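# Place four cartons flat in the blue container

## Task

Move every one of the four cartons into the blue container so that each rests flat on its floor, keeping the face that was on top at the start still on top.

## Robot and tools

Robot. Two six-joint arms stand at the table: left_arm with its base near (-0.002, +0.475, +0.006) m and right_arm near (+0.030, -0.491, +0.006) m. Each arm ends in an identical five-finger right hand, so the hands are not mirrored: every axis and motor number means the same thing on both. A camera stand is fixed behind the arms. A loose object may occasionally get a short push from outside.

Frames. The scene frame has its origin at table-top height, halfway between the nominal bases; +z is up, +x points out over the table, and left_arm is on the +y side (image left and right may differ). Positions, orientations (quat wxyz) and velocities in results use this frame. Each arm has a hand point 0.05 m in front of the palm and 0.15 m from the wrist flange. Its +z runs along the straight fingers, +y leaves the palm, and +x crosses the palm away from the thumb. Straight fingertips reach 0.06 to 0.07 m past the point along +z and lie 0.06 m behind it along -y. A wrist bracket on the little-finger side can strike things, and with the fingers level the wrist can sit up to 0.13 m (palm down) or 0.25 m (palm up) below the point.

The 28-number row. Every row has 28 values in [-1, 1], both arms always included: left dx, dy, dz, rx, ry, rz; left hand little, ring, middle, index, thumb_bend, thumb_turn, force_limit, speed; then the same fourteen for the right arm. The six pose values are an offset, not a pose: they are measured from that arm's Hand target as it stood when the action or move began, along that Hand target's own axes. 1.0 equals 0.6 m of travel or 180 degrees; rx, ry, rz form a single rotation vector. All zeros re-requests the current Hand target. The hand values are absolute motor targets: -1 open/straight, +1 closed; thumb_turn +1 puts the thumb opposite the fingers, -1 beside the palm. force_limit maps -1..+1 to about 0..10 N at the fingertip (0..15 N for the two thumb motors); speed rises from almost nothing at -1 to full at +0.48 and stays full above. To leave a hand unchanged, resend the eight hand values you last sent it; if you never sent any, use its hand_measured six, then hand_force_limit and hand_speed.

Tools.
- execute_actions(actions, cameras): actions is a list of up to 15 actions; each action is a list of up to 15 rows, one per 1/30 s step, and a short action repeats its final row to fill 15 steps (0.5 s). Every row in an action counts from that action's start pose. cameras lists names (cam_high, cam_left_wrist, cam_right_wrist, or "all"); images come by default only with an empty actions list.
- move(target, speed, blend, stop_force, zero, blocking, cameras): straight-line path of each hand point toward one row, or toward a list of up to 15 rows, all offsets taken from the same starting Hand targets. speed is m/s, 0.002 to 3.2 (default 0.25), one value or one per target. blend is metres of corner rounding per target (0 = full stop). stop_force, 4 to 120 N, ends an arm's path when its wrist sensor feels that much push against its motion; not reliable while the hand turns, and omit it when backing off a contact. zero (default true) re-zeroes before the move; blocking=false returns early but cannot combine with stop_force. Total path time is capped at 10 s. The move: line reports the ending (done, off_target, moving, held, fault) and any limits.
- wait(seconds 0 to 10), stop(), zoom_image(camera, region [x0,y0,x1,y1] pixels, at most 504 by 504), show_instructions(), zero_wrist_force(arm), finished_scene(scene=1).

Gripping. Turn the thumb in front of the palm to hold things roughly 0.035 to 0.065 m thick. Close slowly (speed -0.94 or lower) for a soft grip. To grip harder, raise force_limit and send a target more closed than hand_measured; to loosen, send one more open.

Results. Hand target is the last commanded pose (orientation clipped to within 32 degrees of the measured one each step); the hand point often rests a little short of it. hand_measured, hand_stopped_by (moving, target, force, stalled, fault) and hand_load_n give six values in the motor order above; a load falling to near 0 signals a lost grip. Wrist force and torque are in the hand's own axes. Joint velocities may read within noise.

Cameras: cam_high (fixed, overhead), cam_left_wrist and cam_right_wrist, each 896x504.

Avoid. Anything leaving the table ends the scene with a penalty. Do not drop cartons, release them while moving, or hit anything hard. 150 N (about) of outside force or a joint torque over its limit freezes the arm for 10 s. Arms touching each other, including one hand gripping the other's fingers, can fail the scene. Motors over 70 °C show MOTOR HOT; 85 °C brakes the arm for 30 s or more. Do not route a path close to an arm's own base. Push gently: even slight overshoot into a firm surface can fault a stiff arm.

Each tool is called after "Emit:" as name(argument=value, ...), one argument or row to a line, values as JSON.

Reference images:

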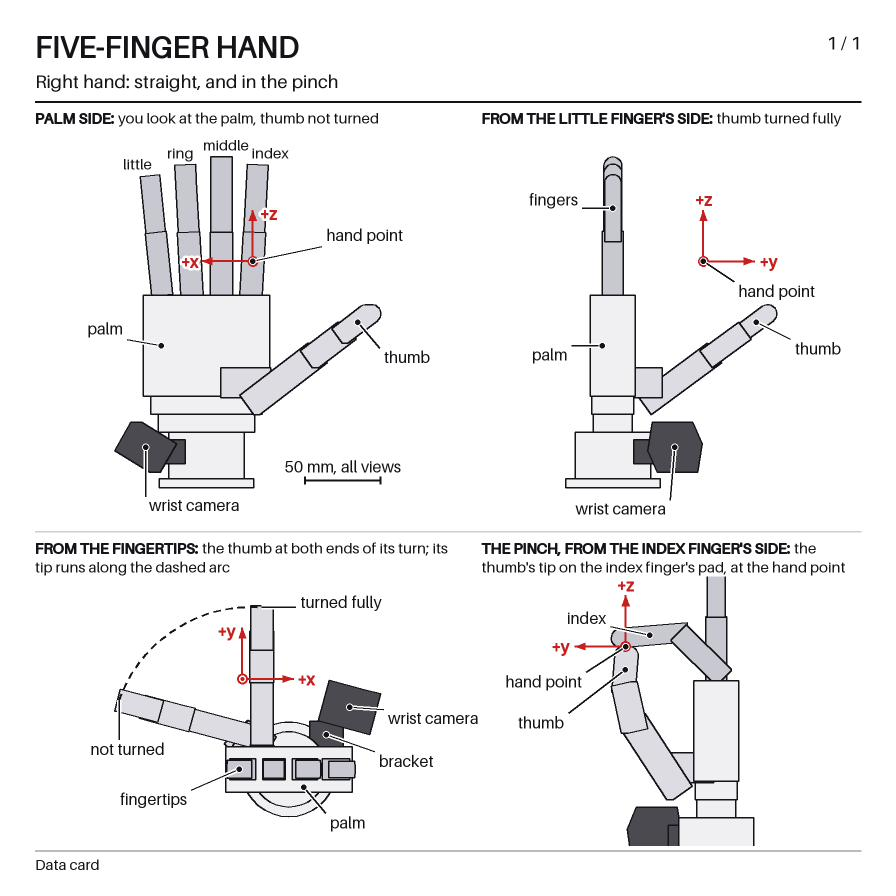

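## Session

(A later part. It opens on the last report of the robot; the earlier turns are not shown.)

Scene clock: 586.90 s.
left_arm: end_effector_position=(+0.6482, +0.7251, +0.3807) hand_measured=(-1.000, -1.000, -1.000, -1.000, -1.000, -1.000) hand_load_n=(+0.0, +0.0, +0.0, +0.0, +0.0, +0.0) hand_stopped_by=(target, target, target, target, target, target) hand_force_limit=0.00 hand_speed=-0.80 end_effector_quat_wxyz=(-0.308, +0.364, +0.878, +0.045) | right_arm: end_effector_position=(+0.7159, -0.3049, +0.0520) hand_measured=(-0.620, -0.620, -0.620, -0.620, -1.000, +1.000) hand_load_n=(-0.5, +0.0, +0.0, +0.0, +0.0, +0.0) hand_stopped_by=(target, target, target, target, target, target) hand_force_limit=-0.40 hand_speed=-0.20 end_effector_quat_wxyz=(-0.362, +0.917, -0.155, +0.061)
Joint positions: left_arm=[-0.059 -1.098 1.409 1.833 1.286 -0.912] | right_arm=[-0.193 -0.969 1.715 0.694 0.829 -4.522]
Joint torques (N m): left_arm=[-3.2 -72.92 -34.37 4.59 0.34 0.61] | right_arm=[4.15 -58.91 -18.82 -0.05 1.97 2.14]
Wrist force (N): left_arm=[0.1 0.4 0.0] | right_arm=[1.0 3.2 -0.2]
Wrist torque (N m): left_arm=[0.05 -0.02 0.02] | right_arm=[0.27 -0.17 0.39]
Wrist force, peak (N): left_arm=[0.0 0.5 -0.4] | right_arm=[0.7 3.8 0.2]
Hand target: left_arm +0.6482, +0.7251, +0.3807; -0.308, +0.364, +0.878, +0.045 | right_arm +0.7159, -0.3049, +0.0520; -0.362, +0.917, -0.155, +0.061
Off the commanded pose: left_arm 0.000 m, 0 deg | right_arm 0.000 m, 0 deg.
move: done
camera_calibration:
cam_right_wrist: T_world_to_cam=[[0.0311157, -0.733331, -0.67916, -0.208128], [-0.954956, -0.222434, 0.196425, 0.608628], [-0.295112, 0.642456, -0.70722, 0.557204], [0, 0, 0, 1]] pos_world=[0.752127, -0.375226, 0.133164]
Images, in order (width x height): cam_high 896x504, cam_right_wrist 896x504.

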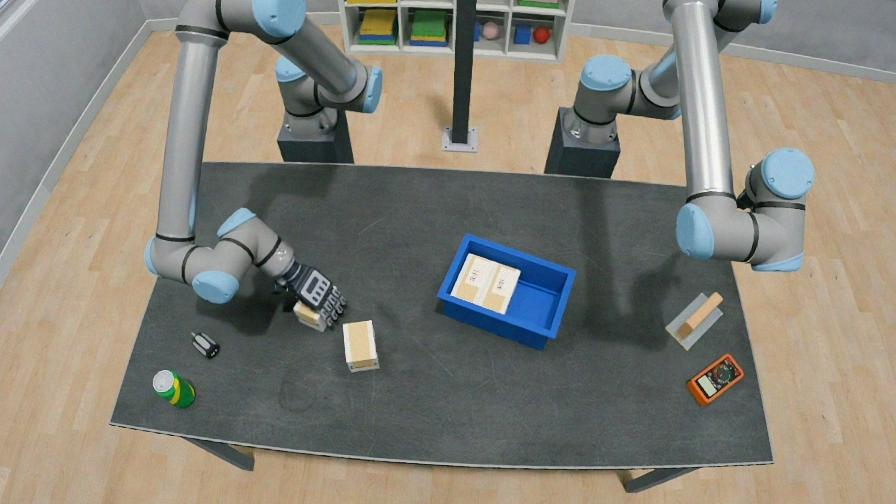

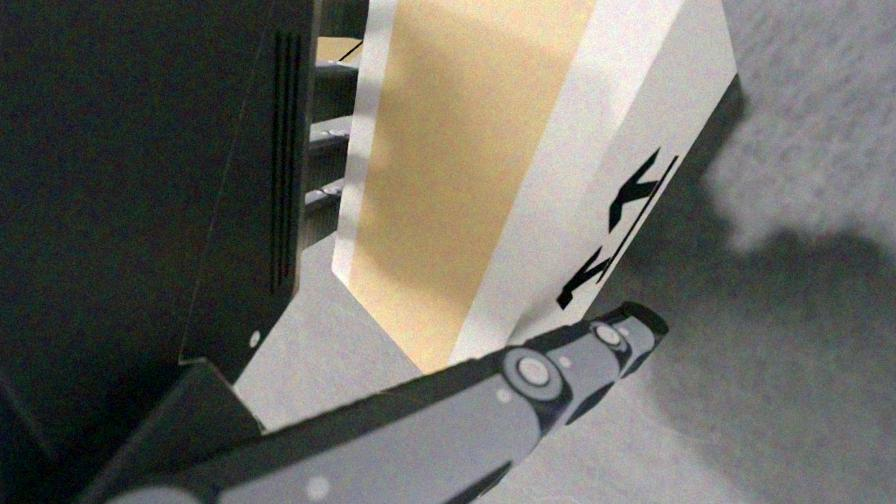

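Emit:
move(
  target=[0,0,0,0,0,0,-1,-1,-1,-1,-1,-1,0,-0.8,0,0,0,0,0,0,-0.45,-0.45,-0.3,-0.3,-0.78,1,0.1,-0.92],
  speed=0.06,
)

Emit:
move(
  target=[0,0,0,0,0,0,-1,-1,-1,-1,-1,-1,0,-0.8,0,0,0,0,0,0,-0.45,-0.45,-0.3,-0.3,-0.6,1,0.8,-0.94],
  speed=0.06,
)

Emit:
move(
  target=[0,0,0,0,0,0,-1,-1,-1,-1,-1,-1,0,-0.8,0,0,0,0,0,0,-0.2,-0.25,-0.3,-0.3,-0.6,1,-0.6,-0.94],
  speed=0.06,
  cameras=["cam_right_wrist"],
)

Scene clock: 590.37 s.
left_arm: end_effector_position=(+0.6482, +0.7251, +0.3807) hand_measured=(-1.000, -1.000, -1.000, -1.000, -1.000, -1.000) hand_load_n=(+0.0, +0.0, +0.0, +0.0, +0.0, +0.0) hand_stopped_by=(target, target, target, target, target, target) hand_force_limit=0.00 hand_speed=-0.80 end_effector_quat_wxyz=(-0.308, +0.364, +0.878, +0.045) | right_arm: end_effector_position=(+0.7159, -0.3049, +0.0520) hand_measured=(-0.450, -0.450, -0.338, -0.324, -0.832, +1.000) hand_load_n=(+0.0, +0.0, +7.0, +10.5, +8.0, -0.5) hand_stopped_by=(target, target, force, force, force, target) hand_force_limit=0.10 hand_speed=-0.92 end_effector_quat_wxyz=(-0.362, +0.917, -0.155, +0.061)
Joint positions: left_arm=[-0.059 -1.098 1.409 1.833 1.286 -0.912] | right_arm=[-0.193 -0.969 1.715 0.694 0.829 -4.522]
Joint torques (N m): left_arm=[-2.63 -73.53 -34.54 4.44 0.29 0.76] | right_arm=[3.33 -56.47 -19.54 -0.06 -0.59 1.91]
Wrist force (N): left_arm=[0.2 0.2 -0.5] | right_arm=[0.8 2.9 -2.0]
Wrist torque (N m): left_arm=[0.05 -0.01 0.01] | right_arm=[0.33 -0.17 0.40]
Wrist force, peak (N): left_arm=[-0.4 0.3 -0.5] | right_arm=[0.3 3.4 -2.7]
Hand target: left_arm +0.6482, +0.7251, +0.3807; -0.308, +0.364, +0.878, +0.045 | right_arm +0.7159, -0.3049, +0.0520; -0.362, +0.917, -0.155, +0.061
Off the commanded pose: left_arm 0.000 m, 0 deg | right_arm 0.000 m, 0 deg.
move: done

Scene clock: 590.97 s.
left_arm: end_effector_position=(+0.6482, +0.7251, +0.3807) hand_measured=(-1.000, -1.000, -1.000, -1.000, -1.000, -1.000) hand_load_n=(+0.0, +0.0, +0.0, +0.0, +0.0, +0.0) hand_stopped_by=(target, target, target, target, target, target) hand_force_limit=0.00 hand_speed=-0.80 end_effector_quat_wxyz=(-0.308, +0.364, +0.878, +0.045) | right_arm: end_effector_position=(+0.7159, -0.3049, +0.0520) hand_measured=(-0.450, -0.450, -0.338, -0.324, -0.804, +1.000) hand_load_n=(+0.0, +0.0, +10.5, +13.5, +13.0, +0.0) hand_stopped_by=(target, target, force, force, force, target) hand_force_limit=0.80 hand_speed=-0.94 end_effector_quat_wxyz=(-0.362, +0.917, -0.155, +0.061)
Joint positions: left_arm=[-0.059 -1.098 1.409 1.833 1.286 -0.912] | right_arm=[-0.193 -0.969 1.715 0.694 0.829 -4.522]
Joint torques (N m): left_arm=[-2.85 -73.07 -34.64 4.52 0.36 0.76] | right_arm=[4.19 -58.77 -21.43 0.58 -1.62 2.36]
Wrist force (N): left_arm=[-0.4 0.0 -0.2] | right_arm=[0.8 2.0 -6.7]
Wrist torque (N m): left_arm=[0.01 0.06 -0.03] | right_arm=[0.38 -0.05 0.39]
Wrist force, peak (N): left_arm=[0.1 0.3 -0.8] | right_arm=[0.9 1.7 -7.4]
Hand target: left_arm +0.6482, +0.7251, +0.3807; -0.308, +0.364, +0.878, +0.045 | right_arm +0.7159, -0.3049, +0.0520; -0.362, +0.917, -0.155, +0.061
Off the commanded pose: left_arm 0.000 m, 0 deg | right_arm 0.000 m, 0 deg.
move: done

Scene clock: 592.00 s.
left_arm: end_effector_position=(+0.6482, +0.7251, +0.3807) hand_measured=(-1.000, -1.000, -1.000, -1.000, -1.000, -1.000) hand_load_n=(+0.0, +0.0, +0.0, +0.0, +0.0, +0.0) hand_stopped_by=(target, target, target, target, target, target) hand_force_limit=0.00 hand_speed=-0.80 end_effector_quat_wxyz=(-0.308, +0.364, +0.878, +0.045) | right_arm: end_effector_position=(+0.7159, -0.3049, +0.0520) hand_measured=(-0.322, -0.338, -0.338, -0.324, -0.804, +1.000) hand_load_n=(+3.0, +3.0, +10.0, +14.0, +13.0, +1.0) hand_stopped_by=(force, force, force, force, force, target) hand_force_limit=-0.60 hand_speed=-0.94 end_effector_quat_wxyz=(-0.362, +0.917, -0.155, +0.061)
Joint positions: left_arm=[-0.059 -1.098 1.409 1.833 1.286 -0.912] | right_arm=[-0.193 -0.969 1.715 0.694 0.829 -4.522]
Joint torques (N m): left_arm=[-2.56 -72.5 -34.46 4.62 0.52 0.74] | right_arm=[2.54 -60.24 -22.19 0.83 -1.93 2.2]
Wrist force (N): left_arm=[0.1 0.0 -0.4] | right_arm=[1.1 0.9 -3.3]
Wrist torque (N m): left_arm=[0.02 0.00 0.00] | right_arm=[0.40 -0.13 0.31]
Wrist force, peak (N): left_arm=[-0.1 0.6 -0.4] | right_arm=[0.7 1.9 -7.0]
Hand target: left_arm +0.6482, +0.7251, +0.3807; -0.308, +0.364, +0.878, +0.045 | right_arm +0.7159, -0.3049, +0.0520; -0.362, +0.917, -0.155, +0.061
Off the commanded pose: left_arm 0.000 m, 0 deg | right_arm 0.000 m, 0 deg.
move: done
camera_calibration:
cam_right_wrist: T_world_to_cam=[[0.0311157, -0.733331, -0.67916, -0.208128], [-0.954956, -0.222434, 0.196425, 0.608628], [-0.295112, 0.642456, -0.70722, 0.557204], [0, 0, 0, 1]] pos_world=[0.752127, -0.375226, 0.133164]
Images, in order (width x height): cam_right_wrist 896x504.

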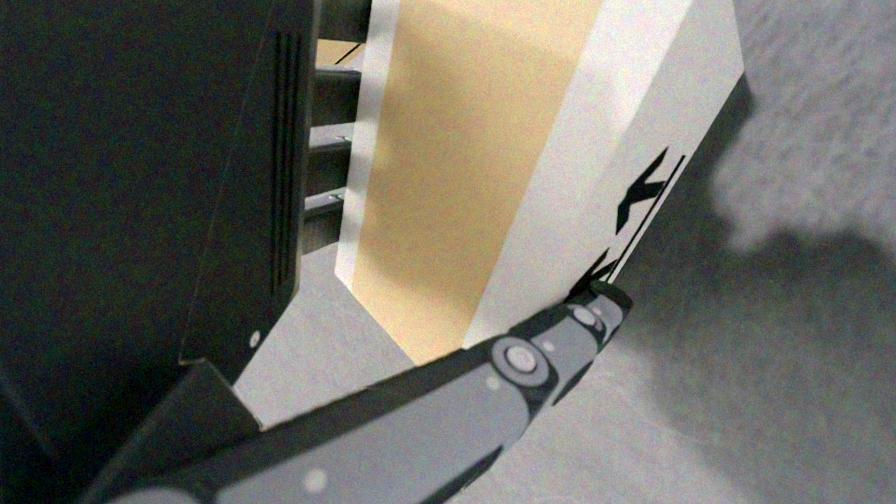

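Emit:
move(
  target=[
    [0,0,0,0,0,0,-1,-1,-1,-1,-1,-1,0,-0.8,0,-0.0227,-0.0244,0,0,0,-0.2,-0.25,-0.3,-0.3,-0.6,1,-0.6,-0.94],
    [0,0,0,0,0,0,-1,-1,-1,-1,-1,-1,0,-0.8,0,-0.1682,-0.1804,0,0,0,-0.2,-0.25,-0.3,-0.3,-0.6,1,-0.6,-0.94],
  ],
  speed=[0.03, 0.1],
  blend=0.01,
  cameras=["cam_high", "cam_right_wrist"],
)

Scene clock: 596.53 s.
left_arm: end_effector_position=(+0.6482, +0.7251, +0.3807) hand_measured=(-1.000, -1.000, -1.000, -1.000, -1.000, -1.000) hand_load_n=(+0.0, +0.0, +0.0, +0.0, +0.0, +0.0) hand_stopped_by=(target, target, target, target, target, target) hand_force_limit=0.00 hand_speed=-0.80 end_effector_quat_wxyz=(-0.308, +0.364, +0.878, +0.045) | right_arm: end_effector_position=(+0.7157, -0.3049, +0.1998) hand_measured=(-0.320, -0.338, -0.338, -0.322, -0.800, +1.000) hand_load_n=(+0.0, +0.0, +0.0, +0.0, +0.0, +0.0) hand_stopped_by=(force, force, force, force, force, target) hand_force_limit=-0.60 hand_speed=-0.94 end_effector_quat_wxyz=(-0.362, +0.917, -0.155, +0.061)
Joint positions: left_arm=[-0.059 -1.098 1.409 1.833 1.286 -0.912] | right_arm=[-0.193 -1.113 1.635 0.918 0.829 -4.522]
Joint torques (N m): left_arm=[-3.58 -73.87 -34.43 4.41 0.51 0.67] | right_arm=[-15.16 -90.19 -43.77 6.77 -3.42 -2.32]
Wrist force (N): left_arm=[0.0 0.4 -0.2] | right_arm=[-0.3 2.9 0.1]
Wrist torque (N m): left_arm=[0.07 0.00 0.01] | right_arm=[0.19 -0.01 0.35]
Wrist force, peak (N): left_arm=[-0.5 0.4 -0.6] | right_arm=[0.2 5.8 2.0]
Hand target: left_arm +0.6482, +0.7251, +0.3807; -0.308, +0.364, +0.878, +0.045 | right_arm +0.7157, -0.3049, +0.2000; -0.362, +0.917, -0.155, +0.061
Off the commanded pose: left_arm 0.000 m, 0 deg | right_arm 0.000 m, 0 deg.
move: done
camera_calibration:
cam_right_wrist: T_world_to_cam=[[0.0311157, -0.733331, -0.67916, -0.107745], [-0.954956, -0.222434, 0.196425, 0.579501], [-0.295112, 0.642456, -0.70722, 0.661702], [0, 0, 0, 1]] pos_world=[0.752027, -0.375226, 0.280964]
Images, in order (width x height): cam_high 896x504, cam_right_wrist 896x504.

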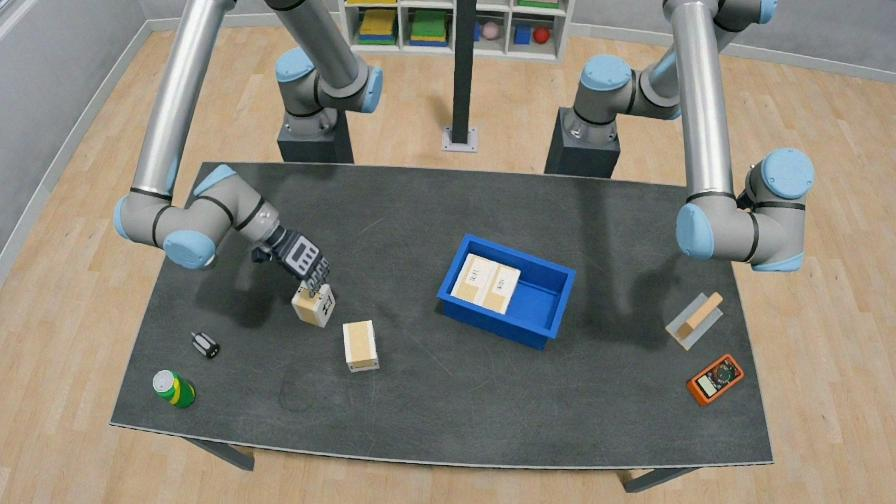

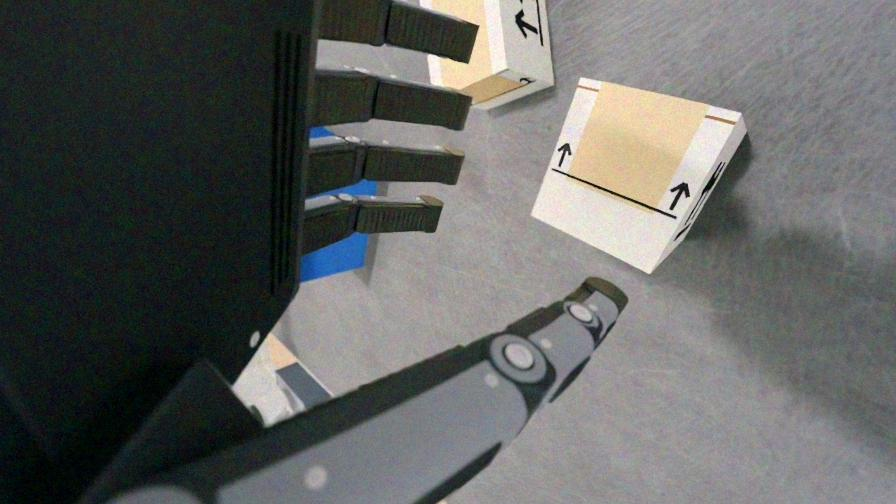

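Emit:
zoom_image(
  camera="cam_high",
  region=[270, 260, 390, 380],
)

Emit:
zoom_image(
  camera="cam_right_wrist",
  region=[480, 40, 780, 290],
)

Scaled by 4.200 from the camera's 896x504 image, which has a finer 1280x720 frame.

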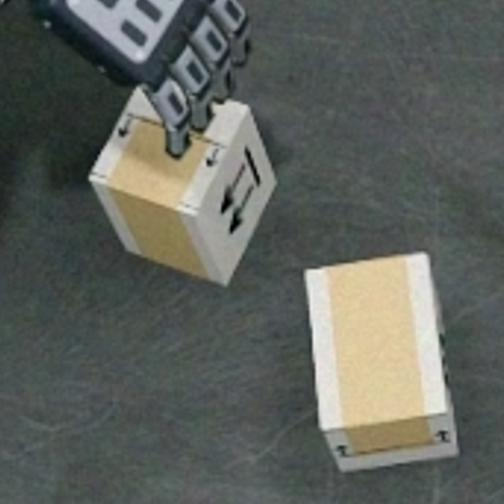

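Scaled by 1.680 from the camera's 896x504 image, which has a finer 1280x720 frame.

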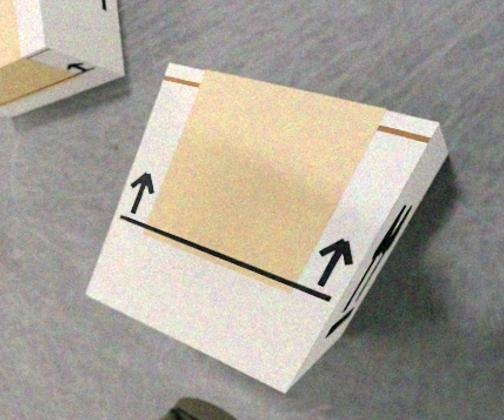

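Emit:
move(
  target=[
    [0,0,0,0,0,0,-1,-1,-1,-1,-1,-1,0,-0.8,0,-0.0568,-0.061,0,0,0,-0.75,-0.75,-0.75,-0.75,-1,1,-0.4,-0.2],
    [0,0,0,0,0,0,-1,-1,-1,-1,-1,-1,0,-0.8,0,-0.0568,-0.061,0,0.5041,0.5406,-0.75,-0.75,-0.75,-0.75,-1,1,-0.4,-0.2],
  ],
  speed=[0.2, 0.4],
  cameras=["cam_high"],
)

Scene clock: 661.83 s.
left_arm: end_effector_position=(+0.6482, +0.7251, +0.3807) hand_measured=(-1.000, -1.000, -1.000, -1.000, -1.000, -1.000) hand_load_n=(+0.0, +0.0, -0.5, +0.0, +0.0, +0.0) hand_stopped_by=(target, target, target, target, target, target) hand_force_limit=0.00 hand_speed=-0.80 end_effector_quat_wxyz=(-0.308, +0.364, +0.878, +0.045) | right_arm: end_effector_position=(+0.7157, -0.3050, +0.2500) hand_measured=(-0.750, -0.750, -0.750, -0.750, -1.000, +1.000) hand_load_n=(-0.5, +0.0, +0.0, +0.0, +0.0, +0.0) hand_stopped_by=(target, target, target, target, target, target) hand_force_limit=-0.40 hand_speed=-0.20 end_effector_quat_wxyz=(+0.088, -0.223, +0.903, -0.356)
Joint positions: left_arm=[-0.059 -1.098 1.409 1.833 1.286 -0.912] | right_arm=[0.195 -1.178 1.604 0.883 2.283 -1.959]
Joint torques (N m): left_arm=[-2.65 -73.24 -34.32 4.51 0.46 0.65] | right_arm=[6.3 -48.88 -44.67 6.62 4.93 2.87]
Wrist force (N): left_arm=[0.1 0.3 -0.5] | right_arm=[-0.2 2.7 0.6]
Wrist torque (N m): left_arm=[0.08 0.00 0.01] | right_arm=[-0.03 -0.08 0.28]
Wrist force, peak (N): left_arm=[0.0 0.5 -0.6] | right_arm=[0.3 3.8 0.6]
Hand target: left_arm +0.6482, +0.7251, +0.3807; -0.308, +0.364, +0.878, +0.045 | right_arm +0.7157, -0.3050, +0.2500; +0.088, -0.223, +0.903, -0.356
Off the commanded pose: left_arm 0.000 m, 0 deg | right_arm 0.000 m, 0 deg.
move: done
Images, in order (width x height): cam_high 896x504.

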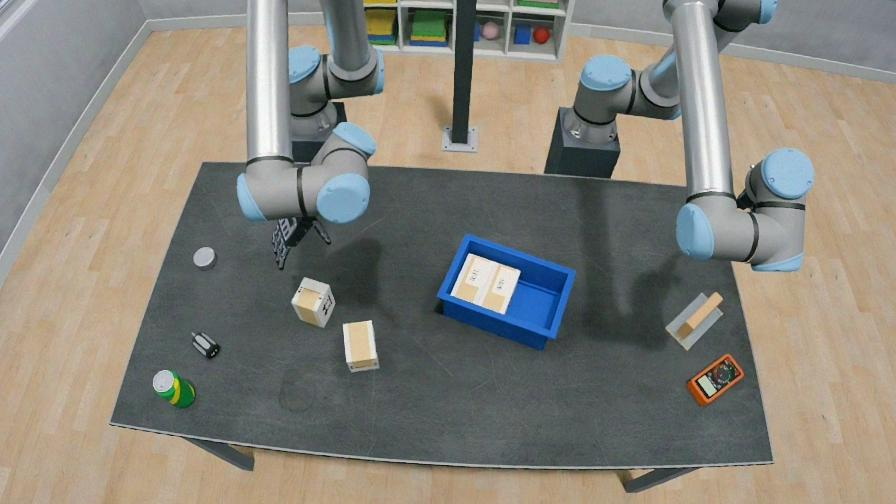

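Emit:
zoom_image(
  camera="cam_high",
  region=[280, 265, 390, 375],
)

Scaled by 4.582 from the camera's 896x504 image, which has a finer 1280x720 frame.

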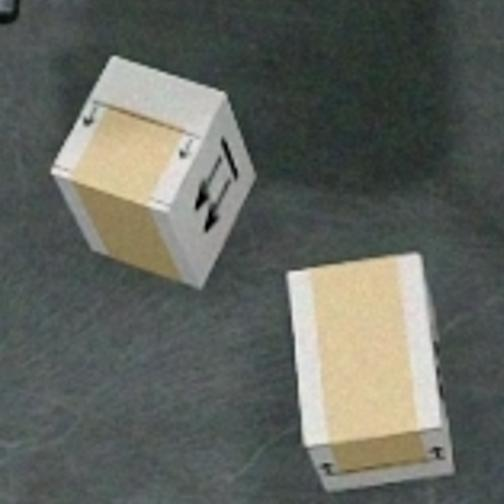

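Emit:
move(
  target=[0,0,0,0,0,0,-1,-1,-1,-1,-1,-1,0,-0.8,-0.0073,0.0107,0.104,0,0.5024,0.5388,-0.75,-0.75,-0.75,-0.75,-1,1,-0.4,-0.2],
  speed=0.4,
  cameras=["cam_high", "cam_right_wrist"],
)

Scene clock: 674.73 s.
left_arm: end_effector_position=(+0.6482, +0.7251, +0.3807) hand_measured=(-1.000, -1.000, -1.000, -1.000, -1.000, -1.000) hand_load_n=(+0.0, +0.0, +0.0, +0.0, +0.0, +0.0) hand_stopped_by=(target, target, target, target, target, target) hand_force_limit=0.00 hand_speed=-0.80 end_effector_quat_wxyz=(-0.308, +0.364, +0.878, +0.045) | right_arm: end_effector_position=(+0.7372, -0.3364, +0.1999) hand_measured=(-0.750, -0.750, -0.750, -0.750, -1.000, +1.000) hand_load_n=(+0.0, +0.0, +0.0, +0.0, +0.0, +0.0) hand_stopped_by=(target, target, target, target, target, target) hand_force_limit=-0.40 hand_speed=-0.20 end_effector_quat_wxyz=(-0.290, +0.737, +0.568, -0.223)
Joint positions: left_arm=[-0.059 -1.098 1.409 1.833 1.286 -0.912] | right_arm=[-0.028 -0.797 1.288 1.817 1.415 0.169]
Joint torques (N m): left_arm=[-2.57 -72.73 -34.13 4.4 0.34 0.84] | right_arm=[-13.66 -111.64 -23.54 0.47 -3.3 2.3]
Wrist force (N): left_arm=[0.1 0.4 -0.3] | right_arm=[0.3 2.8 0.1]
Wrist torque (N m): left_arm=[0.08 0.00 0.01] | right_arm=[0.13 -0.09 0.30]
Wrist force, peak (N): left_arm=[0.1 0.6 -0.5] | right_arm=[0.3 3.3 -0.2]
Hand target: left_arm +0.6482, +0.7251, +0.3807; -0.308, +0.364, +0.878, +0.045 | right_arm +0.7372, -0.3364, +0.2000; -0.290, +0.737, +0.568, -0.223
Off the commanded pose: left_arm 0.000 m, 0 deg | right_arm 0.000 m, 0 deg.
move: done
camera_calibration:
cam_right_wrist: T_world_to_cam=[[0.729749, 0.0866187, -0.678207, -0.370786], [0.294318, -0.93513, 0.197253, -0.567996], [-0.617126, -0.343554, -0.707903, 0.594282], [0, 0, 0, 1]] pos_world=[0.804499, -0.294865, 0.281264]
Images, in order (width x height): cam_high 896x504, cam_right_wrist 896x504.

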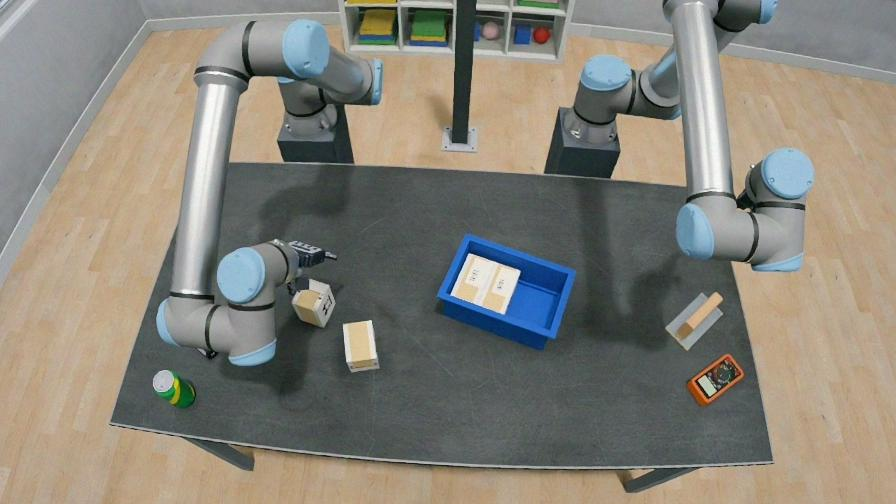

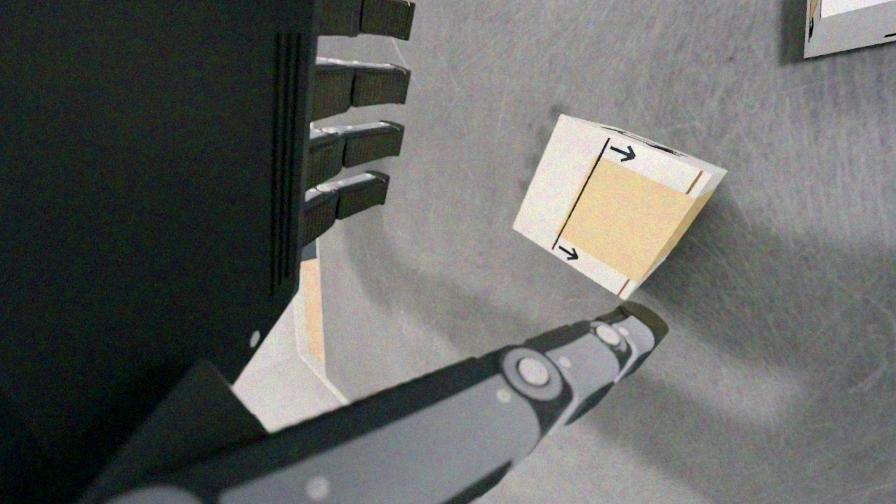

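Emit:
move(
  target=[0,0,0,0,0,0,-1,-1,-1,-1,-1,-1,0,-0.8,0,0.133,0.1426,0,0,0,-0.75,-0.75,-0.75,-0.75,-1,1,-0.4,-0.2],
  speed=0.1,
  stop_force=8,
  cameras=["cam_right_wrist"],
)

Scene clock: 681.33 s.
left_arm: end_effector_position=(+0.6482, +0.7251, +0.3807) hand_measured=(-1.000, -1.000, -1.000, -1.000, -1.000, -1.000) hand_load_n=(+0.0, +0.0, +0.0, +0.0, +0.5, +0.0) hand_stopped_by=(target, target, target, target, target, target) hand_force_limit=0.00 hand_speed=-0.80 end_effector_quat_wxyz=(-0.308, +0.364, +0.878, +0.045) | right_arm: end_effector_position=(+0.7374, -0.3364, +0.0830) hand_measured=(-0.750, -0.750, -0.750, -0.750, -1.000, +1.000) hand_load_n=(-0.5, +0.0, +0.0, +0.0, +0.0, +0.0) hand_stopped_by=(target, target, target, target, target, target) hand_force_limit=-0.40 hand_speed=-0.20 end_effector_quat_wxyz=(-0.290, +0.737, +0.568, -0.223)
Joint positions: left_arm=[-0.059 -1.098 1.409 1.833 1.286 -0.912] | right_arm=[-0.028 -0.691 1.325 1.673 1.415 0.169]
Joint torques (N m): left_arm=[-3.08 -73.36 -34.4 4.31 0.63 0.81] | right_arm=[5.17 -77.02 -22.62 0.33 -3.49 1.75]
Wrist force (N): left_arm=[-0.2 0.6 -0.7] | right_arm=[0.6 2.9 -0.1]
Wrist torque (N m): left_arm=[0.13 0.04 0.00] | right_arm=[0.15 -0.09 0.35]
Wrist force, peak (N): left_arm=[-0.2 0.6 -0.7] | right_arm=[0.3 3.4 0.4]
Hand target: left_arm +0.6482, +0.7251, +0.3807; -0.308, +0.364, +0.878, +0.045 | right_arm +0.7374, -0.3364, +0.0830; -0.290, +0.737, +0.568, -0.223
Off the commanded pose: left_arm 0.000 m, 0 deg | right_arm 0.000 m, 0 deg.
move: done
camera_calibration:
cam_right_wrist: T_world_to_cam=[[0.729808, 0.0863213, -0.678181, -0.450348], [0.293908, -0.935262, 0.197238, -0.544652], [-0.617251, -0.343269, -0.707932, 0.511709], [0, 0, 0, 1]] pos_world=[0.804598, -0.294865, 0.164264]
Images, in order (width x height): cam_right_wrist 896x504.

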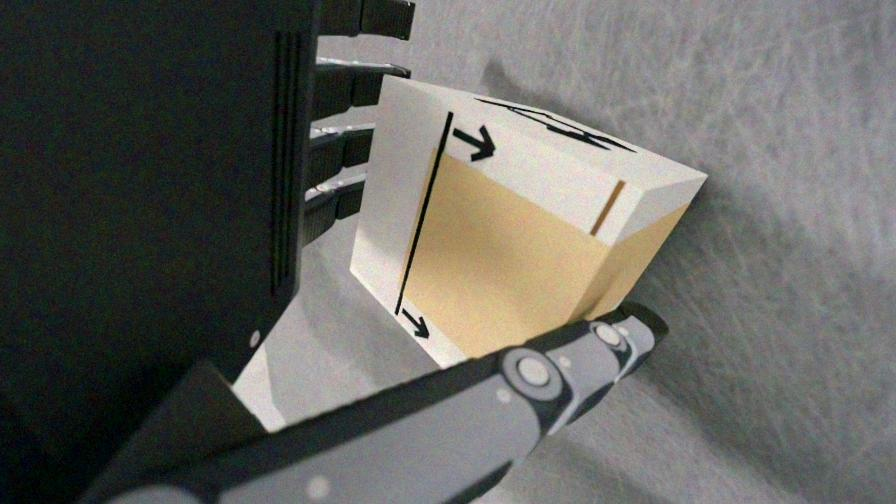

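Emit:
move(
  target=[0,0,0,0,0,0,-1,-1,-1,-1,-1,-1,0,-0.8,0,0,0,0,0,0,-0.55,-0.55,-0.36,-0.36,-0.8,1,0.0,-0.92],
  speed=0.06,
)

Emit:
move(
  target=[0,0,0,0,0,0,-1,-1,-1,-1,-1,-1,0,-0.8,0,0,0,0,0,0,-0.5,-0.3,-0.36,-0.36,-0.6,1,0.5,-0.94],
  speed=0.06,
  cameras=["cam_right_wrist"],
)

Scene clock: 684.70 s.
left_arm: end_effector_position=(+0.6482, +0.7251, +0.3807) hand_measured=(-1.000, -1.000, -1.000, -1.000, -1.000, -1.000) hand_load_n=(+0.0, +0.5, +0.0, +0.0, +0.0, +0.0) hand_stopped_by=(target, target, target, target, target, target) hand_force_limit=0.00 hand_speed=-0.80 end_effector_quat_wxyz=(-0.308, +0.364, +0.878, +0.045) | right_arm: end_effector_position=(+0.7374, -0.3364, +0.0829) hand_measured=(-0.550, -0.550, -0.408, -0.408, -0.824, +1.000) hand_load_n=(+0.0, +0.0, +7.0, +7.5, +7.5, -0.5) hand_stopped_by=(target, target, force, force, force, target) hand_force_limit=0.00 hand_speed=-0.92 end_effector_quat_wxyz=(-0.290, +0.737, +0.568, -0.223)
Joint positions: left_arm=[-0.059 -1.098 1.409 1.833 1.286 -0.912] | right_arm=[-0.028 -0.691 1.325 1.673 1.415 0.169]
Joint torques (N m): left_arm=[-3.03 -74.33 -33.78 4.42 0.62 0.51] | right_arm=[4.68 -78.59 -23.8 1.8 -3.32 1.9]
Wrist force (N): left_arm=[-0.1 0.3 -0.4] | right_arm=[0.4 1.2 -1.0]
Wrist torque (N m): left_arm=[0.07 0.02 -0.01] | right_arm=[0.24 -0.07 0.33]
Wrist force, peak (N): left_arm=[-0.1 0.5 -0.6] | right_arm=[0.5 3.4 -3.4]
Hand target: left_arm +0.6482, +0.7251, +0.3807; -0.308, +0.364, +0.878, +0.045 | right_arm +0.7374, -0.3364, +0.0830; -0.290, +0.737, +0.568, -0.223
Off the commanded pose: left_arm 0.000 m, 0 deg | right_arm 0.000 m, 0 deg.
move: done

Scene clock: 685.83 s.
left_arm: end_effector_position=(+0.6482, +0.7251, +0.3807) hand_measured=(-1.000, -1.000, -1.000, -1.000, -1.000, -1.000) hand_load_n=(+0.0, +0.0, +0.0, +0.0, +0.0, +0.0) hand_stopped_by=(target, target, target, target, target, target) hand_force_limit=0.00 hand_speed=-0.80 end_effector_quat_wxyz=(-0.308, +0.364, +0.878, +0.045) | right_arm: end_effector_position=(+0.7374, -0.3364, +0.0829) hand_measured=(-0.500, -0.400, -0.408, -0.408, -0.808, +1.000) hand_load_n=(+0.0, +9.5, +7.0, +8.0, +12.0, +2.5) hand_stopped_by=(target, force, force, force, force, target) hand_force_limit=0.50 hand_speed=-0.94 end_effector_quat_wxyz=(-0.290, +0.737, +0.568, -0.223)
Joint positions: left_arm=[-0.059 -1.098 1.409 1.833 1.286 -0.912] | right_arm=[-0.028 -0.691 1.325 1.673 1.415 0.169]
Joint torques (N m): left_arm=[-3.36 -73.7 -33.93 4.57 0.63 0.78] | right_arm=[5.88 -79.06 -27.42 2.71 -3.51 2.33]
Wrist force (N): left_arm=[-0.1 -0.1 -0.2] | right_arm=[0.6 0.6 -1.0]
Wrist torque (N m): left_arm=[0.00 0.02 -0.01] | right_arm=[0.35 -0.04 0.28]
Wrist force, peak (N): left_arm=[0.1 0.5 -0.5] | right_arm=[0.3 1.5 -4.4]
Hand target: left_arm +0.6482, +0.7251, +0.3807; -0.308, +0.364, +0.878, +0.045 | right_arm +0.7374, -0.3364, +0.0830; -0.290, +0.737, +0.568, -0.223
Off the commanded pose: left_arm 0.000 m, 0 deg | right_arm 0.000 m, 0 deg.
move: done
camera_calibration:
cam_right_wrist: T_world_to_cam=[[0.729808, 0.0863213, -0.678181, -0.450348], [0.293908, -0.935262, 0.197238, -0.544652], [-0.617251, -0.343269, -0.707932, 0.511709], [0, 0, 0, 1]] pos_world=[0.804598, -0.294865, 0.164264]
Images, in order (width x height): cam_right_wrist 896x504.

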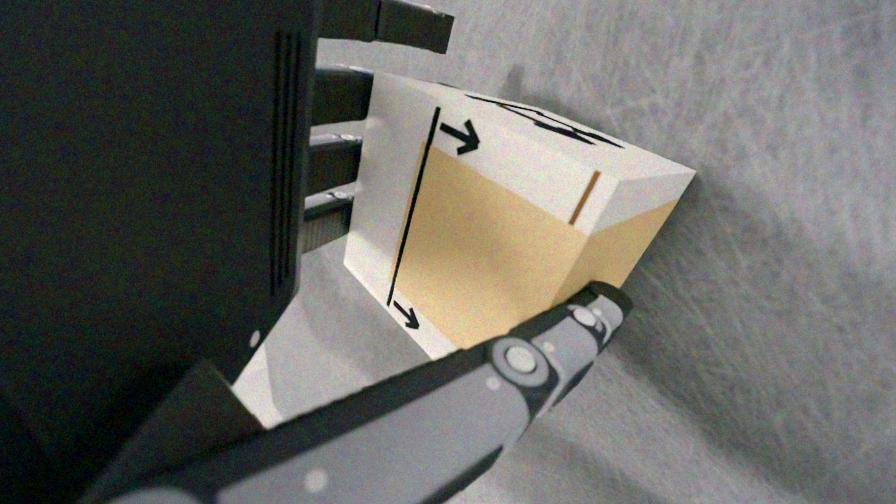

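Emit:
move(
  target=[0,0,0,0,0,0,-1,-1,-1,-1,-1,-1,0,-0.8,0,-0.0171,-0.0183,0,0,0,-0.5,-0.3,-0.36,-0.36,-0.6,1,0.5,-0.94],
  speed=0.03,
  cameras=["cam_right_wrist"],
)

Scene clock: 687.93 s.
left_arm: end_effector_position=(+0.6482, +0.7251, +0.3807) hand_measured=(-1.000, -1.000, -1.000, -1.000, -1.000, -1.000) hand_load_n=(+0.0, +0.0, -0.5, +0.0, +0.0, +0.0) hand_stopped_by=(target, target, target, target, target, target) hand_force_limit=0.00 hand_speed=-0.80 end_effector_quat_wxyz=(-0.308, +0.364, +0.878, +0.045) | right_arm: end_effector_position=(+0.7373, -0.3364, +0.0978) hand_measured=(-0.500, -0.400, -0.408, -0.408, -0.808, +1.000) hand_load_n=(+0.0, +9.0, +6.5, +8.0, +12.0, +2.5) hand_stopped_by=(target, force, force, force, force, target) hand_force_limit=0.50 hand_speed=-0.94 end_effector_quat_wxyz=(-0.290, +0.737, +0.568, -0.223)
Joint positions: left_arm=[-0.059 -1.098 1.409 1.833 1.286 -0.912] | right_arm=[-0.028 -0.706 1.323 1.69 1.415 0.169]
Joint torques (N m): left_arm=[-2.86 -73.72 -34.09 4.33 0.59 0.86] | right_arm=[4.61 -118.68 -41.39 7.46 -3.23 1.93]
Wrist force (N): left_arm=[0.1 0.2 -0.7] | right_arm=[0.1 4.9 2.6]
Wrist torque (N m): left_arm=[0.07 0.00 0.01] | right_arm=[0.09 -0.06 0.33]
Wrist force, peak (N): left_arm=[0.1 0.2 -0.7] | right_arm=[0.6 5.3 2.8]
Hand target: left_arm +0.6482, +0.7251, +0.3807; -0.308, +0.364, +0.878, +0.045 | right_arm +0.7373, -0.3364, +0.0980; -0.290, +0.737, +0.568, -0.223
Off the commanded pose: left_arm 0.000 m, 0 deg | right_arm 0.000 m, 0 deg.
move: done
camera_calibration:
cam_right_wrist: T_world_to_cam=[[0.729808, 0.0863213, -0.678181, -0.440311], [0.293908, -0.935262, 0.197238, -0.547571], [-0.617251, -0.343269, -0.707932, 0.522186], [0, 0, 0, 1]] pos_world=[0.804598, -0.294865, 0.179064]
Images, in order (width x height): cam_right_wrist 896x504.

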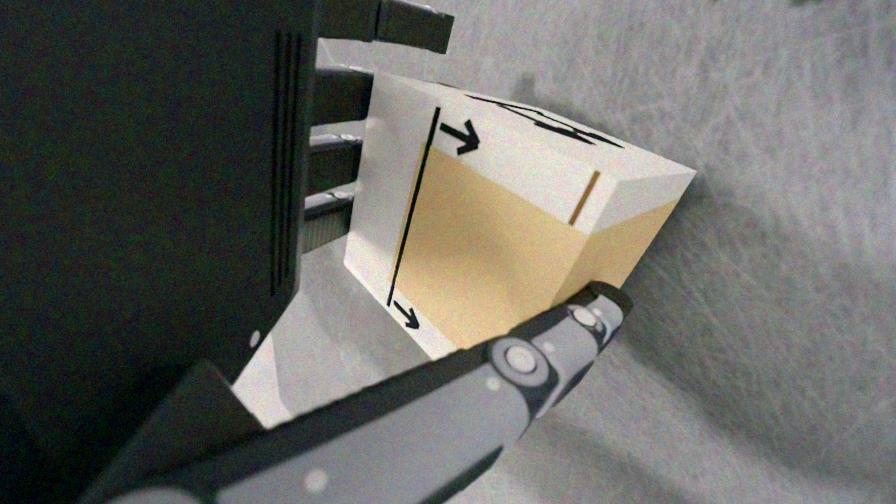

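Emit:
move(
  target=[
    [0,0,0,0,0,0,-1,-1,-1,-1,-1,-1,0,-0.8,0,-0.0547,0.032,-0.1333,0,0,-0.5,-0.3,-0.36,-0.36,-0.6,1,0.5,-0.94],
    [0,0,0,0,0,0,-1,-1,-1,-1,-1,-1,0,-0.8,0,-0.0913,0.0837,-0.2667,0,0,-0.5,-0.3,-0.36,-0.36,-0.6,1,0.5,-0.94],
    [0,0,0,0,0,0,-1,-1,-1,-1,-1,-1,0,-0.8,0,-0.104,0.1455,-0.4,0,0,-0.5,-0.3,-0.36,-0.36,-0.6,1,0.5,-0.94],
  ],
  speed=0.15,
  blend=0.01,
  cameras=["cam_high", "cam_right_wrist"],
)

Scene clock: 700.33 s.
left_arm: end_effector_position=(+0.6482, +0.7251, +0.3807) hand_measured=(-1.000, -1.000, -1.000, -1.000, -1.000, -1.000) hand_load_n=(+0.0, +0.0, +0.0, +0.5, +0.0, +0.0) hand_stopped_by=(target, target, target, target, target, target) hand_force_limit=0.00 hand_speed=-0.80 end_effector_quat_wxyz=(-0.308, +0.364, +0.878, +0.045) | right_arm: end_effector_position=(+0.6357, -0.3095, +0.0766) hand_measured=(-0.500, -0.400, -0.408, -0.408, -0.808, +1.000) hand_load_n=(+0.0, +10.5, +7.5, +9.0, +11.0, +2.5) hand_stopped_by=(target, force, force, force, force, target) hand_force_limit=0.50 hand_speed=-0.94 end_effector_quat_wxyz=(+0.198, +0.767, +0.590, +0.153)
Joint positions: left_arm=[-0.059 -1.098 1.409 1.833 1.286 -0.912] | right_arm=[0.185 -1.227 2.076 0.256 1.78 0.393]
Joint torques (N m): left_arm=[-2.8 -74.49 -34.15 4.54 0.46 0.71] | right_arm=[6.65 -77.04 -19.15 -1.46 4.38 -1.76]
Wrist force (N): left_arm=[-0.1 0.2 -0.4] | right_arm=[0.3 -0.8 3.4]
Wrist torque (N m): left_arm=[0.05 0.02 -0.01] | right_arm=[0.01 -0.19 0.09]
Wrist force, peak (N): left_arm=[-0.1 0.5 -0.6] | right_arm=[0.5 5.7 2.0]
Hand target: left_arm +0.6482, +0.7251, +0.3807; -0.308, +0.364, +0.878, +0.045 | right_arm +0.6357, -0.3094, +0.0766; +0.199, +0.767, +0.590, +0.153
Off the commanded pose: left_arm 0.000 m, 0 deg | right_arm 0.000 m, 0 deg.
move: done
camera_calibration:
cam_right_wrist: T_world_to_cam=[[0.89691, 0.0412493, 0.440286, -0.588654], [-0.237722, -0.794565, 0.558708, -0.134495], [0.372882, -0.605776, -0.702847, -0.257332], [0, 0, 0, 1]] pos_world=[0.591951, -0.238469, 0.153453]
Images, in order (width x height): cam_high 896x504, cam_right_wrist 896x504.

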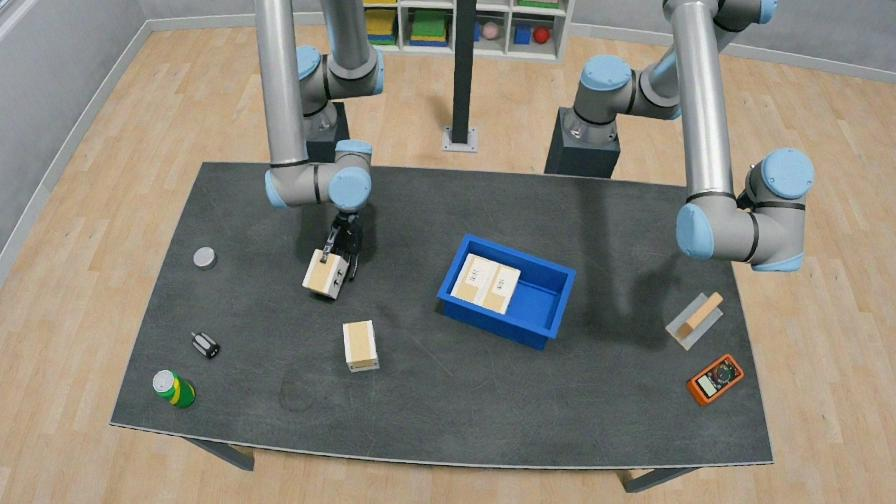

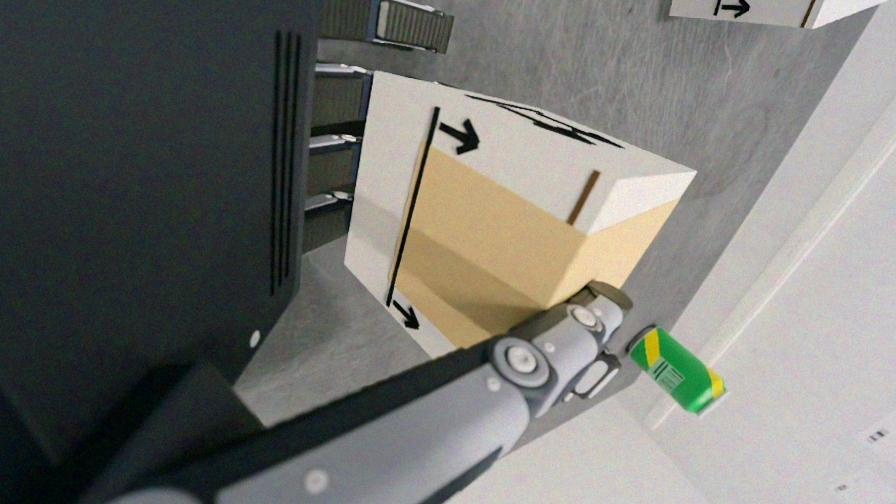

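Emit:
move(
  target=[0,0,0,0,0,0,-1,-1,-1,-1,-1,-1,0,-0.8,0,-0.0137,0.0248,0,0,0,-0.5,-0.3,-0.36,-0.36,-0.6,1,0.5,-0.94],
  speed=0.02,
  stop_force=4,
  cameras=["cam_high", "cam_right_wrist"],
)

Scene clock: 704.57 s.
left_arm: end_effector_position=(+0.6482, +0.7251, +0.3807) hand_measured=(-1.000, -1.000, -1.000, -1.000, -1.000, -1.000) hand_load_n=(+0.0, +0.0, +0.0, +0.0, +0.0, +0.0) hand_stopped_by=(target, target, target, target, target, target) hand_force_limit=0.00 hand_speed=-0.80 end_effector_quat_wxyz=(-0.308, +0.364, +0.878, +0.045) | right_arm: end_effector_position=(+0.6357, -0.3094, +0.0620) hand_measured=(-0.500, -0.400, -0.408, -0.408, -0.808, +1.000) hand_load_n=(+0.0, +9.5, +5.5, +7.0, +8.0, +2.0) hand_stopped_by=(target, force, force, force, force, target) hand_force_limit=0.50 hand_speed=-0.94 end_effector_quat_wxyz=(+0.199, +0.767, +0.590, +0.153)
Joint positions: left_arm=[-0.059 -1.098 1.409 1.833 1.286 -0.912] | right_arm=[0.185 -1.206 2.083 0.228 1.78 0.393]
Joint torques (N m): left_arm=[-3.5 -73.14 -34.14 4.75 0.75 0.67] | right_arm=[3.13 -78.92 -36.7 5.06 3.18 -1.93]
Wrist force (N): left_arm=[0.4 0.3 -0.3] | right_arm=[0.5 -0.5 3.5]
Wrist torque (N m): left_arm=[0.06 -0.06 0.03] | right_arm=[0.05 -0.22 0.11]
Wrist force, peak (N): left_arm=[-0.4 0.4 -0.7] | right_arm=[0.5 0.8 -4.2]
Hand target: left_arm +0.6482, +0.7251, +0.3807; -0.308, +0.364, +0.878, +0.045 | right_arm +0.6357, -0.3094, +0.0620; +0.199, +0.767, +0.590, +0.153 (not the last commanded pose)
Off the commanded pose: left_arm 0.000 m, 0 deg | right_arm 0.002 m, 0 deg.
move: contact (right_arm)
camera_calibration:
cam_right_wrist: T_world_to_cam=[[0.89687, 0.041365, 0.440355, -0.582185], [-0.237695, -0.794544, 0.558749, -0.126354], [0.372994, -0.605796, -0.702771, -0.267676], [0, 0, 0, 1]] pos_world=[0.591952, -0.238469, 0.138854]
Images, in order (width x height): cam_high 896x504, cam_right_wrist 896x504.

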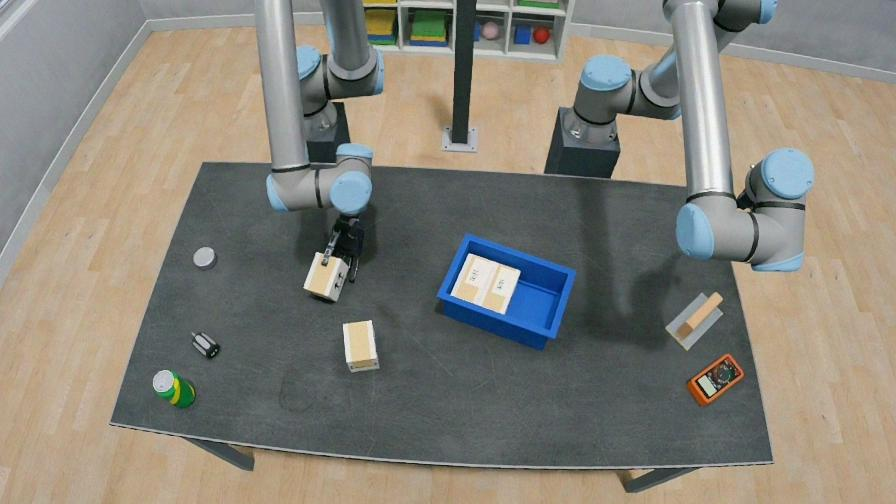

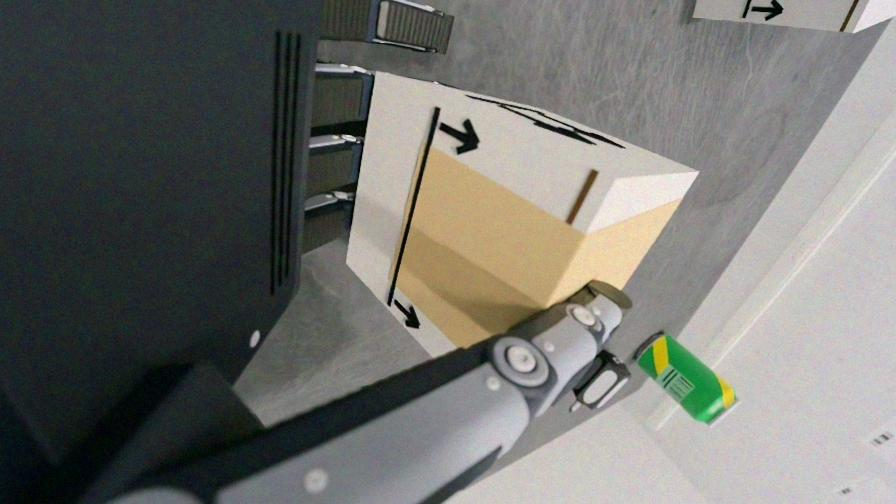

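Emit:
move(
  target=[0,0,0,0,0,0,-1,-1,-1,-1,-1,-1,0,-0.8,0,0,0,0,0,0,-0.5,-0.3,-0.36,-0.36,-1,1,0.5,-0.7],
  speed=0.1,
  cameras=["cam_high", "cam_right_wrist"],
)

Scene clock: 715.13 s.
left_arm: end_effector_position=(+0.6482, +0.7251, +0.3807) hand_measured=(-1.000, -1.000, -1.000, -1.000, -1.000, -1.000) hand_load_n=(+0.0, +0.0, +0.0, +0.0, -0.5, +0.0) hand_stopped_by=(target, target, target, target, target, target) hand_force_limit=0.00 hand_speed=-0.80 end_effector_quat_wxyz=(-0.308, +0.364, +0.878, +0.045) | right_arm: end_effector_position=(+0.6357, -0.3094, +0.0620) hand_measured=(-0.500, -0.400, -0.408, -0.408, -1.000, +1.000) hand_load_n=(+0.0, +2.5, +0.0, +1.0, +0.0, +0.0) hand_stopped_by=(target, force, force, force, target, target) hand_force_limit=0.50 hand_speed=-0.70 end_effector_quat_wxyz=(+0.199, +0.767, +0.590, +0.153)
Joint positions: left_arm=[-0.059 -1.098 1.409 1.833 1.286 -0.912] | right_arm=[0.185 -1.206 2.083 0.228 1.78 0.393]
Joint torques (N m): left_arm=[-3.72 -73.54 -34.28 4.31 0.71 0.73] | right_arm=[-0.39 -76.1 -33.75 5.09 0.88 -1.23]
Wrist force (N): left_arm=[0.3 0.2 -0.2] | right_arm=[0.9 -0.2 1.8]
Wrist torque (N m): left_arm=[0.04 -0.04 0.02] | right_arm=[-0.04 -0.27 0.10]
Wrist force, peak (N): left_arm=[-0.1 0.5 -0.6] | right_arm=[0.5 -0.6 3.5]
Hand target: left_arm +0.6482, +0.7251, +0.3807; -0.308, +0.364, +0.878, +0.045 | right_arm +0.6357, -0.3094, +0.0620; +0.199, +0.767, +0.590, +0.153
Off the commanded pose: left_arm 0.000 m, 0 deg | right_arm 0.000 m, 0 deg.
move: done
camera_calibration:
cam_right_wrist: T_world_to_cam=[[0.89686, 0.0413301, 0.44038, -0.58219], [-0.237735, -0.794546, 0.55873, -0.126329], [0.372994, -0.605796, -0.702771, -0.267676], [0, 0, 0, 1]] pos_world=[0.591952, -0.238469, 0.138854]
Images, in order (width x height): cam_high 896x504, cam_right_wrist 896x504.

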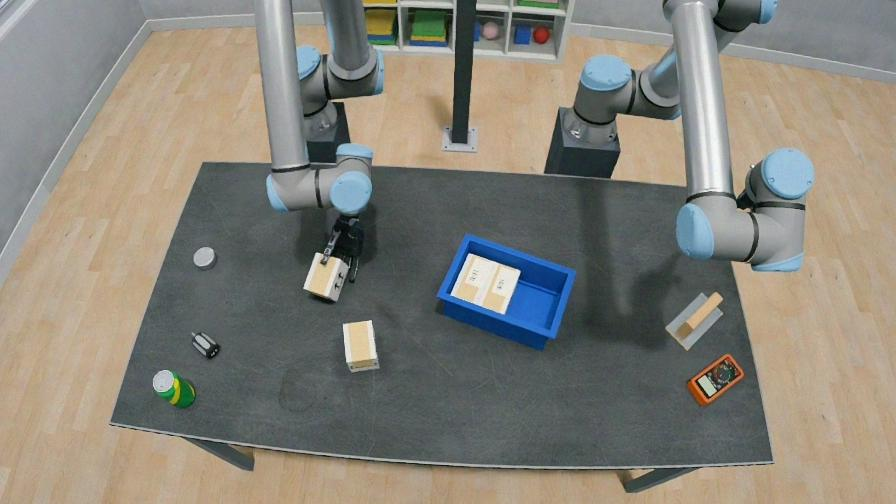

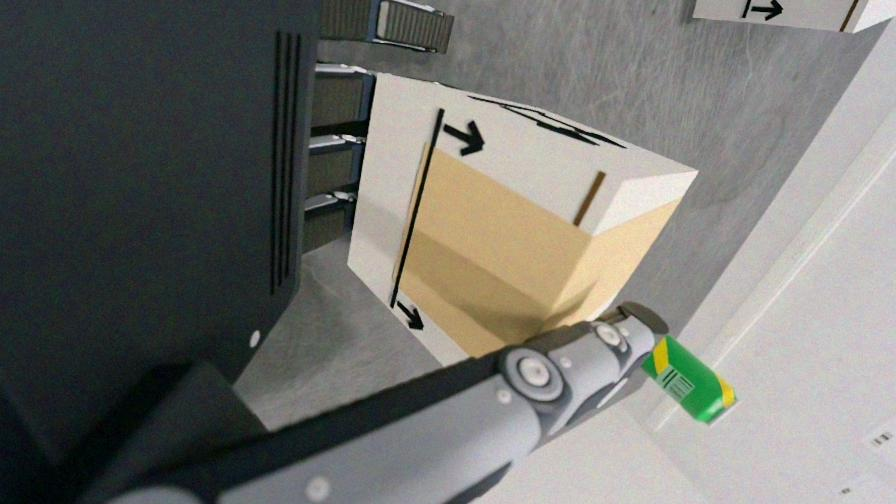

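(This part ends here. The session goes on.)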